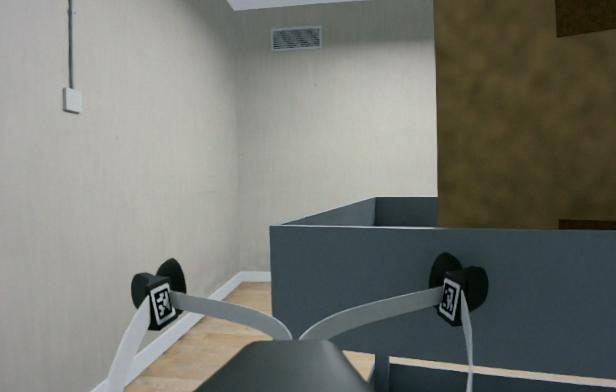

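Request:
move:
  blocking: false
  r2: {"base":{"translate_m":-0.2,"strafe_m":-0.1}}

Request:
wait:
  seconds: 1.8

Request:
move:
  blocking: false
  r2: {"base":{"strafe_m":-1.29}}

Request:
wait:
  seconds: 6

Request:
move:
  blocking: false
  r2: {"base":{"rotate_rad":1.33}}

Request:
wait:
  seconds: 3
  cameras: ["r2_head_camera","r2_head_right_camera"]

Scene clock: 820.50 s.
move: r2 moving
r1: as last shown
r1.base_tilt: forward=-1.5 right=+1.3
r1.lidar_m: 0.85 3.67 3.95 4.46 3.05 1.38 1.07 1.02 1.13 1.40 1.37 1.05
r1.motor_effort: lift_m=+19(19) arm_m=-6(6) wheel_0=-10(10) wheel_1=-7(7) wheel_2=+0(0)
r1.servo_current: wrist_yaw_rad=46(59) wrist_pitch_rad=46(46) wrist_roll_rad=46(59) gripper_m=52(65)
r1.contact_limits: arm_m 0; translate_m 0.8
r1.wrist_depth_mm: - 213 226 162 281 325 373 / - 211 227 163 282 325 370 / - 214 227 163 283 324 373 / - 215 228 164 283 325 375 / - 216 228 163 286 327 373 / - 216 208 165 276 327 377 / - 209 222 163 281 310 377
r2.base_odometry: x=-5.992 y=-2.675 heading=+1.895
r2.turned_by_wheels: +0.000
r2.turned_by_imu: +0.000
r2.base_tilt: forward=-0.7 right=+0.1
r2.lidar_m: 0.51 1.25 0.98 0.96 1.01 1.27 1.22 1.33 1.86 1.83 0.61 0.49
r2.base_status: translate_m moving; strafe_m moving
r2.joint_positions: lift_m=+0.665 arm_m=+0.000 wrist_yaw_rad=-0.003 wrist_pitch_rad=+0.003 wrist_roll_rad=+0.002 gripper_m=+0.141
r2.joint_status: not commanded
r2.measured_speeds: translate_m=-0.122 strafe_m=-0.061 rotate_rad=-0.002 lift_m=+0.000 arm_m=+0.000 wrist_yaw_rad=+0.000 wrist_pitch_rad=+0.000 wrist_roll_rad=+0.000
r2.motor_effort: lift_m=+14(14) arm_m=+5(5) wheel_0=+0(6) wheel_1=-9(11) wheel_2=+11(11)
r2.servo_current: wrist_yaw_rad=52(52) wrist_pitch_rad=39(46) wrist_roll_rad=46(59) gripper_m=46(52)
r2.hand_pose: x=+0.4590 y=-0.0882 z=+0.8425 quat_wxyz=(+1.000, +0.001, +0.002, -0.001) (m; r2's base frame)
r2.wrist_depth_mm: - - - - - 309 282 / - - - - - 310 285 / - - - - - 315 286 / - - - - - 317 290 / - - - 293 268 245 234 / - 192 - 290 262 204 235 / - 1756 1921 - - - -
pictures: none

Scene clock: 822.07 s.
earlier move: r2 done
r1.base_odometry: x=-2.229 y=-1.605 heading=+1.509
r1.turned_by_wheels: +0.000
r1.turned_by_imu: +0.000
r1.base_tilt: forward=-1.5 right=+1.3
r1.lidar_m: 0.85 3.67 3.94 4.48 3.08 1.34 1.05 1.03 1.12 1.41 1.37 1.05
r1.base_status: not commanded
r1.joint_positions: lift_m=+0.900 arm_m=+0.470 wrist_yaw_rad=+0.000 wrist_pitch_rad=+0.002 wrist_roll_rad=+0.000 gripper_m=-0.034
r1.joint_status: not commanded
r1.measured_speeds: all 0
r1.motor_effort: lift_m=+19(19) arm_m=-6(6) wheel_0=-10(11) wheel_1=-7(7) wheel_2=+0(0)
r1.servo_current: wrist_yaw_rad=46(78) wrist_pitch_rad=46(52) wrist_roll_rad=72(72) gripper_m=52(65)
r1.contact_limits: arm_m 0; translate_m 0.8
r1.hand_pose: x=+0.9295 y=-0.0873 z=+1.0775 quat_wxyz=(+1.000, +0.000, +0.001, +0.000) (m; r1's base frame)
r1.wrist_depth_mm: - 213 226 162 283 324 373 / - 212 227 163 281 325 370 / - 213 227 164 283 324 373 / - 215 228 164 283 324 373 / - 215 228 164 283 327 375 / - 216 208 164 276 327 375 / - 210 222 163 281 312 377
r2.base_odometry: x=-5.858 y=-2.808 heading=+1.895
r2.turned_by_wheels: +0.000
r2.turned_by_imu: +0.000
r2.base_tilt: forward=-0.7 right=+0.0
r2.lidar_m: 0.64 1.38 1.10 1.05 1.17 1.10 1.07 1.15 1.76 1.73 0.75 0.64
r2.base_status: done
r2.joint_positions: lift_m=+0.665 arm_m=+0.000 wrist_yaw_rad=-0.003 wrist_pitch_rad=+0.003 wrist_roll_rad=+0.002 gripper_m=+0.141
r2.joint_status: not commanded
r2.measured_speeds: all 0
r2.motor_effort: lift_m=+14(15) arm_m=+4(5) wheel_0=-3(7) wheel_1=-2(11) wheel_2=+3(14)
r2.servo_current: wrist_yaw_rad=33(52) wrist_pitch_rad=39(52) wrist_roll_rad=59(65) gripper_m=52(52)
r2.hand_pose: x=+0.4590 y=-0.0882 z=+0.8425 quat_wxyz=(+1.000, +0.001, +0.002, -0.001) (m; r2's base frame)
r2.wrist_depth_mm: - - - - - 424 - / - - - - 455 415 - / - - - - 459 415 - / - - - - 455 418 - / - - 480 436 404 366 349 / - 191 484 - 211 370 - / - 1756 1808 - - - -
wait: 1.57 of 1.8 s (r2 has come to rest)
pictures: none

Scene clock: 822.57 s.
move: r2 moving
r1: as last shown
r1.base_tilt: forward=-1.6 right=+1.3
r1.lidar_m: 0.85 3.66 3.92 4.48 3.08 1.39 1.07 1.03 1.14 1.39 1.39 1.04
r1.motor_effort: lift_m=+19(19) arm_m=-6(6) wheel_0=-10(10) wheel_1=-6(7) wheel_2=+0(0)
r1.servo_current: wrist_yaw_rad=46(52) wrist_pitch_rad=39(46) wrist_roll_rad=52(65) gripper_m=59(65)
r1.contact_limits: arm_m 0; translate_m 0.8
r1.wrist_depth_mm: - 213 226 162 283 324 373 / - 211 225 163 282 324 370 / - 214 227 164 285 324 370 / - 215 228 164 285 324 375 / - 215 228 163 283 325 375 / - 216 208 165 274 327 377 / - 210 221 163 281 307 379
r2.base_odometry: x=-5.824 y=-2.797 heading=+1.895
r2.turned_by_wheels: +0.000
r2.turned_by_imu: +0.000
r2.base_tilt: forward=-0.7 right=+0.0
r2.lidar_m: 0.63 1.45 1.11 1.08 1.20 1.13 1.07 1.17 1.74 1.69 0.74 0.63
r2.base_status: strafe_m moving
r2.joint_positions: lift_m=+0.665 arm_m=+0.000 wrist_yaw_rad=-0.003 wrist_pitch_rad=+0.003 wrist_roll_rad=+0.002 gripper_m=+0.141
r2.joint_status: not commanded
r2.measured_speeds: translate_m=+0.001 strafe_m=-0.140 rotate_rad=-0.003 lift_m=+0.000 arm_m=+0.000 wrist_yaw_rad=+0.000 wrist_pitch_rad=+0.000 wrist_roll_rad=+0.000
r2.motor_effort: lift_m=+15(15) arm_m=+5(5) wheel_0=+9(12) wheel_1=-9(11) wheel_2=+0(2)
r2.servo_current: wrist_yaw_rad=46(52) wrist_pitch_rad=39(46) wrist_roll_rad=46(65) gripper_m=52(59)
r2.hand_pose: x=+0.4590 y=-0.0882 z=+0.8425 quat_wxyz=(+1.000, +0.001, +0.002, -0.001) (m; r2's base frame)
r2.wrist_depth_mm: - - - - - - - / - - - 512 445 413 - / - - - 512 449 415 - / - - - 504 436 413 - / - - 469 430 397 362 342 / - 191 216 - 212 - - / - 1808 1756 - - - -
pictures: none

Scene clock: 827.70 s.
earlier move: r2 done
r1.base_odometry: x=-2.229 y=-1.605 heading=+1.509
r1.turned_by_wheels: +0.000
r1.turned_by_imu: +0.000
r1.base_tilt: forward=-1.5 right=+1.3
r1.lidar_m: 0.86 3.67 3.93 4.46 3.09 1.39 1.05 1.04 1.09 1.39 1.37 1.04
r1.base_status: not commanded
r1.joint_positions: lift_m=+0.900 arm_m=+0.470 wrist_yaw_rad=+0.000 wrist_pitch_rad=+0.002 wrist_roll_rad=+0.000 gripper_m=-0.034
r1.joint_status: not commanded
r1.measured_speeds: all 0
r1.motor_effort: lift_m=+19(19) arm_m=-6(6) wheel_0=-10(11) wheel_1=-6(7) wheel_2=+0(0)
r1.servo_current: wrist_yaw_rad=39(72) wrist_pitch_rad=39(52) wrist_roll_rad=59(65) gripper_m=59(65)
r1.contact_limits: arm_m 0; translate_m 0.8
r1.hand_pose: x=+0.9295 y=-0.0873 z=+1.0775 quat_wxyz=(+1.000, +0.000, +0.001, +0.000) (m; r1's base frame)
r1.wrist_depth_mm: - 213 225 162 283 324 373 / - 211 225 163 282 324 370 / - 214 226 163 282 322 370 / - 215 227 163 285 325 373 / - 215 228 164 286 327 375 / - 216 208 164 273 327 375 / - 210 220 163 281 309 377
r2.base_odometry: x=-4.635 y=-2.397 heading=+1.895
r2.turned_by_wheels: +0.000
r2.turned_by_imu: +0.002
r2.base_tilt: forward=-0.7 right=+0.1
r2.lidar_m: 2.95 0.88 0.84 2.35 1.62 1.26 1.22 0.60 0.47 0.43 0.49 0.74
r2.base_status: done
r2.joint_positions: lift_m=+0.665 arm_m=+0.000 wrist_yaw_rad=-0.003 wrist_pitch_rad=+0.003 wrist_roll_rad=+0.002 gripper_m=+0.141
r2.joint_status: not commanded
r2.measured_speeds: all 0
r2.motor_effort: lift_m=+15(15) arm_m=+4(5) wheel_0=+2(13) wheel_1=-1(12) wheel_2=+0(2)
r2.servo_current: wrist_yaw_rad=46(65) wrist_pitch_rad=46(52) wrist_roll_rad=39(65) gripper_m=46(59)
r2.hand_pose: x=+0.4590 y=-0.0882 z=+0.8425 quat_wxyz=(+1.000, +0.001, +0.002, -0.001) (m; r2's base frame)
r2.wrist_depth_mm: - - - - - - - / - - - - - 1336 - / - - - - - 1366 - / - - - - - 1366 - / - - - - - 1336 - / - - - - - 187 - / 1921 1863 1863 - - 1336 -
wait: 5.13 of 6 s (r2 has come to rest)
pictures: none

Scene clock: 828.20 s.
move: r2 moving
r1: as last shown
r1.lidar_m: 0.86 3.67 3.94 4.50 3.06 1.36 1.06 1.02 1.11 1.41 1.37 1.05
r1.motor_effort: lift_m=+19(19) arm_m=-6(6) wheel_0=-10(11) wheel_1=-7(7) wheel_2=+0(0)
r1.servo_current: wrist_yaw_rad=52(59) wrist_pitch_rad=39(52) wrist_roll_rad=46(72) gripper_m=59(59)
r1.contact_limits: arm_m 0; translate_m 0.8
r1.wrist_depth_mm: - 213 226 162 283 324 370 / - 211 226 163 285 322 370 / - 214 227 163 283 324 373 / - 215 227 164 285 325 373 / - 215 228 164 285 325 375 / - 216 208 164 274 327 373 / - 209 222 162 282 309 379
r2.base_odometry: x=-4.635 y=-2.397 heading=+2.147
r2.turned_by_wheels: +0.252
r2.turned_by_imu: +0.245
r2.base_tilt: forward=-0.7 right=+0.0
r2.lidar_m: 3.54 0.83 1.26 2.17 1.34 1.23 0.83 0.52 0.44 0.44 0.58 1.69
r2.base_status: rotate_rad moving
r2.joint_positions: lift_m=+0.665 arm_m=+0.000 wrist_yaw_rad=-0.003 wrist_pitch_rad=+0.003 wrist_roll_rad=+0.002 gripper_m=+0.141
r2.joint_status: not commanded
r2.measured_speeds: translate_m=+0.000 strafe_m=+0.001 rotate_rad=+0.974 lift_m=+0.000 arm_m=+0.000 wrist_yaw_rad=+0.000 wrist_pitch_rad=+0.000 wrist_roll_rad=+0.000
r2.motor_effort: lift_m=+15(15) arm_m=+5(5) wheel_0=-9(9) wheel_1=-9(10) wheel_2=-11(12)
r2.servo_current: wrist_yaw_rad=59(59) wrist_pitch_rad=39(46) wrist_roll_rad=46(52) gripper_m=52(59)
r2.hand_pose: x=+0.4590 y=-0.0882 z=+0.8425 quat_wxyz=(+1.000, +0.001, +0.002, -0.001) (m; r2's base frame)
r2.wrist_depth_mm: - - - - - - - / - - - - - - - / - - - - - - - / - - - - - - - / - - - - - - - / - 831 - - - - - / - 1863 1756 - 1863 1756 -
pictures: none

Scene clock: 829.63 s.
earlier move: r2 done
r1.base_odometry: x=-2.229 y=-1.605 heading=+1.509
r1.turned_by_wheels: +0.000
r1.turned_by_imu: +0.000
r1.base_tilt: forward=-1.5 right=+1.3
r1.lidar_m: 0.86 3.68 3.93 4.47 3.06 1.35 1.06 1.01 1.13 1.38 1.38 1.05
r1.base_status: not commanded
r1.joint_positions: lift_m=+0.900 arm_m=+0.470 wrist_yaw_rad=+0.000 wrist_pitch_rad=+0.002 wrist_roll_rad=+0.000 gripper_m=-0.034
r1.joint_status: not commanded
r1.measured_speeds: all 0
r1.motor_effort: lift_m=+19(19) arm_m=-6(6) wheel_0=-10(11) wheel_1=-7(7) wheel_2=+0(0)
r1.servo_current: wrist_yaw_rad=46(65) wrist_pitch_rad=39(52) wrist_roll_rad=46(72) gripper_m=65(65)
r1.contact_limits: arm_m 0; translate_m 0.8
r1.hand_pose: x=+0.9295 y=-0.0873 z=+1.0775 quat_wxyz=(+1.000, +0.000, +0.001, +0.000) (m; r1's base frame)
r1.wrist_depth_mm: - 213 225 162 283 324 370 / - 211 226 164 282 324 375 / - 214 228 164 283 324 373 / - 215 229 164 285 324 373 / - 215 227 164 285 327 377 / - 216 208 165 276 329 377 / - 210 221 163 281 309 379
r2.base_odometry: x=-4.635 y=-2.397 heading=-3.059
r2.turned_by_wheels: +1.077
r2.turned_by_imu: +1.049
r2.base_tilt: forward=-0.7 right=+0.0
r2.lidar_m: 1.38 2.10 1.33 1.22 0.80 0.52 0.45 0.44 0.59 1.70 1.09 0.86
r2.base_status: done
r2.joint_positions: lift_m=+0.665 arm_m=+0.000 wrist_yaw_rad=-0.002 wrist_pitch_rad=+0.003 wrist_roll_rad=+0.002 gripper_m=+0.141
r2.joint_status: not commanded
r2.measured_speeds: all 0
r2.motor_effort: lift_m=+15(15) arm_m=+4(5) wheel_0=-3(10) wheel_1=-4(10) wheel_2=-3(12)
r2.servo_current: wrist_yaw_rad=52(59) wrist_pitch_rad=39(46) wrist_roll_rad=46(65) gripper_m=52(59)
r2.hand_pose: x=+0.4590 y=-0.0881 z=+0.8425 quat_wxyz=(+1.000, +0.001, +0.002, -0.001) (m; r2's base frame)
r2.wrist_depth_mm: - - - - - - - / - - - - - - - / - - - - - 820 778 / - - - - - 831 759 / - - - - - 683 - / - - - - 212 185 1160 / 1921 1808 1863 - - - -
wait: 1.43 of 3 s (r2 has come to rest)
pictures: r2_head_camera, r2_head_right_camera
Images, in order (width x height): r2_head_camera 420x560, r2_head_right_camera 420x672.

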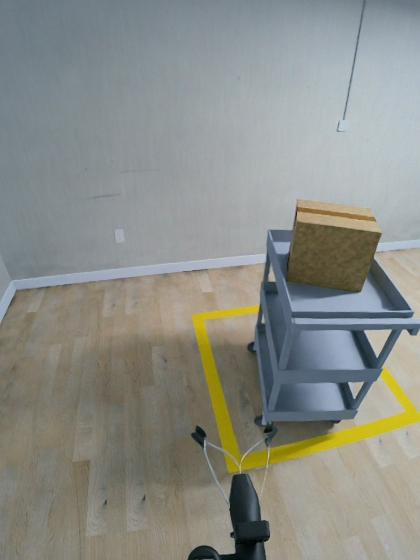

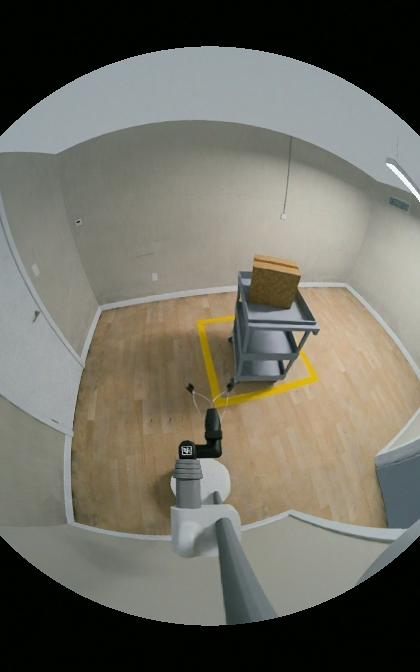

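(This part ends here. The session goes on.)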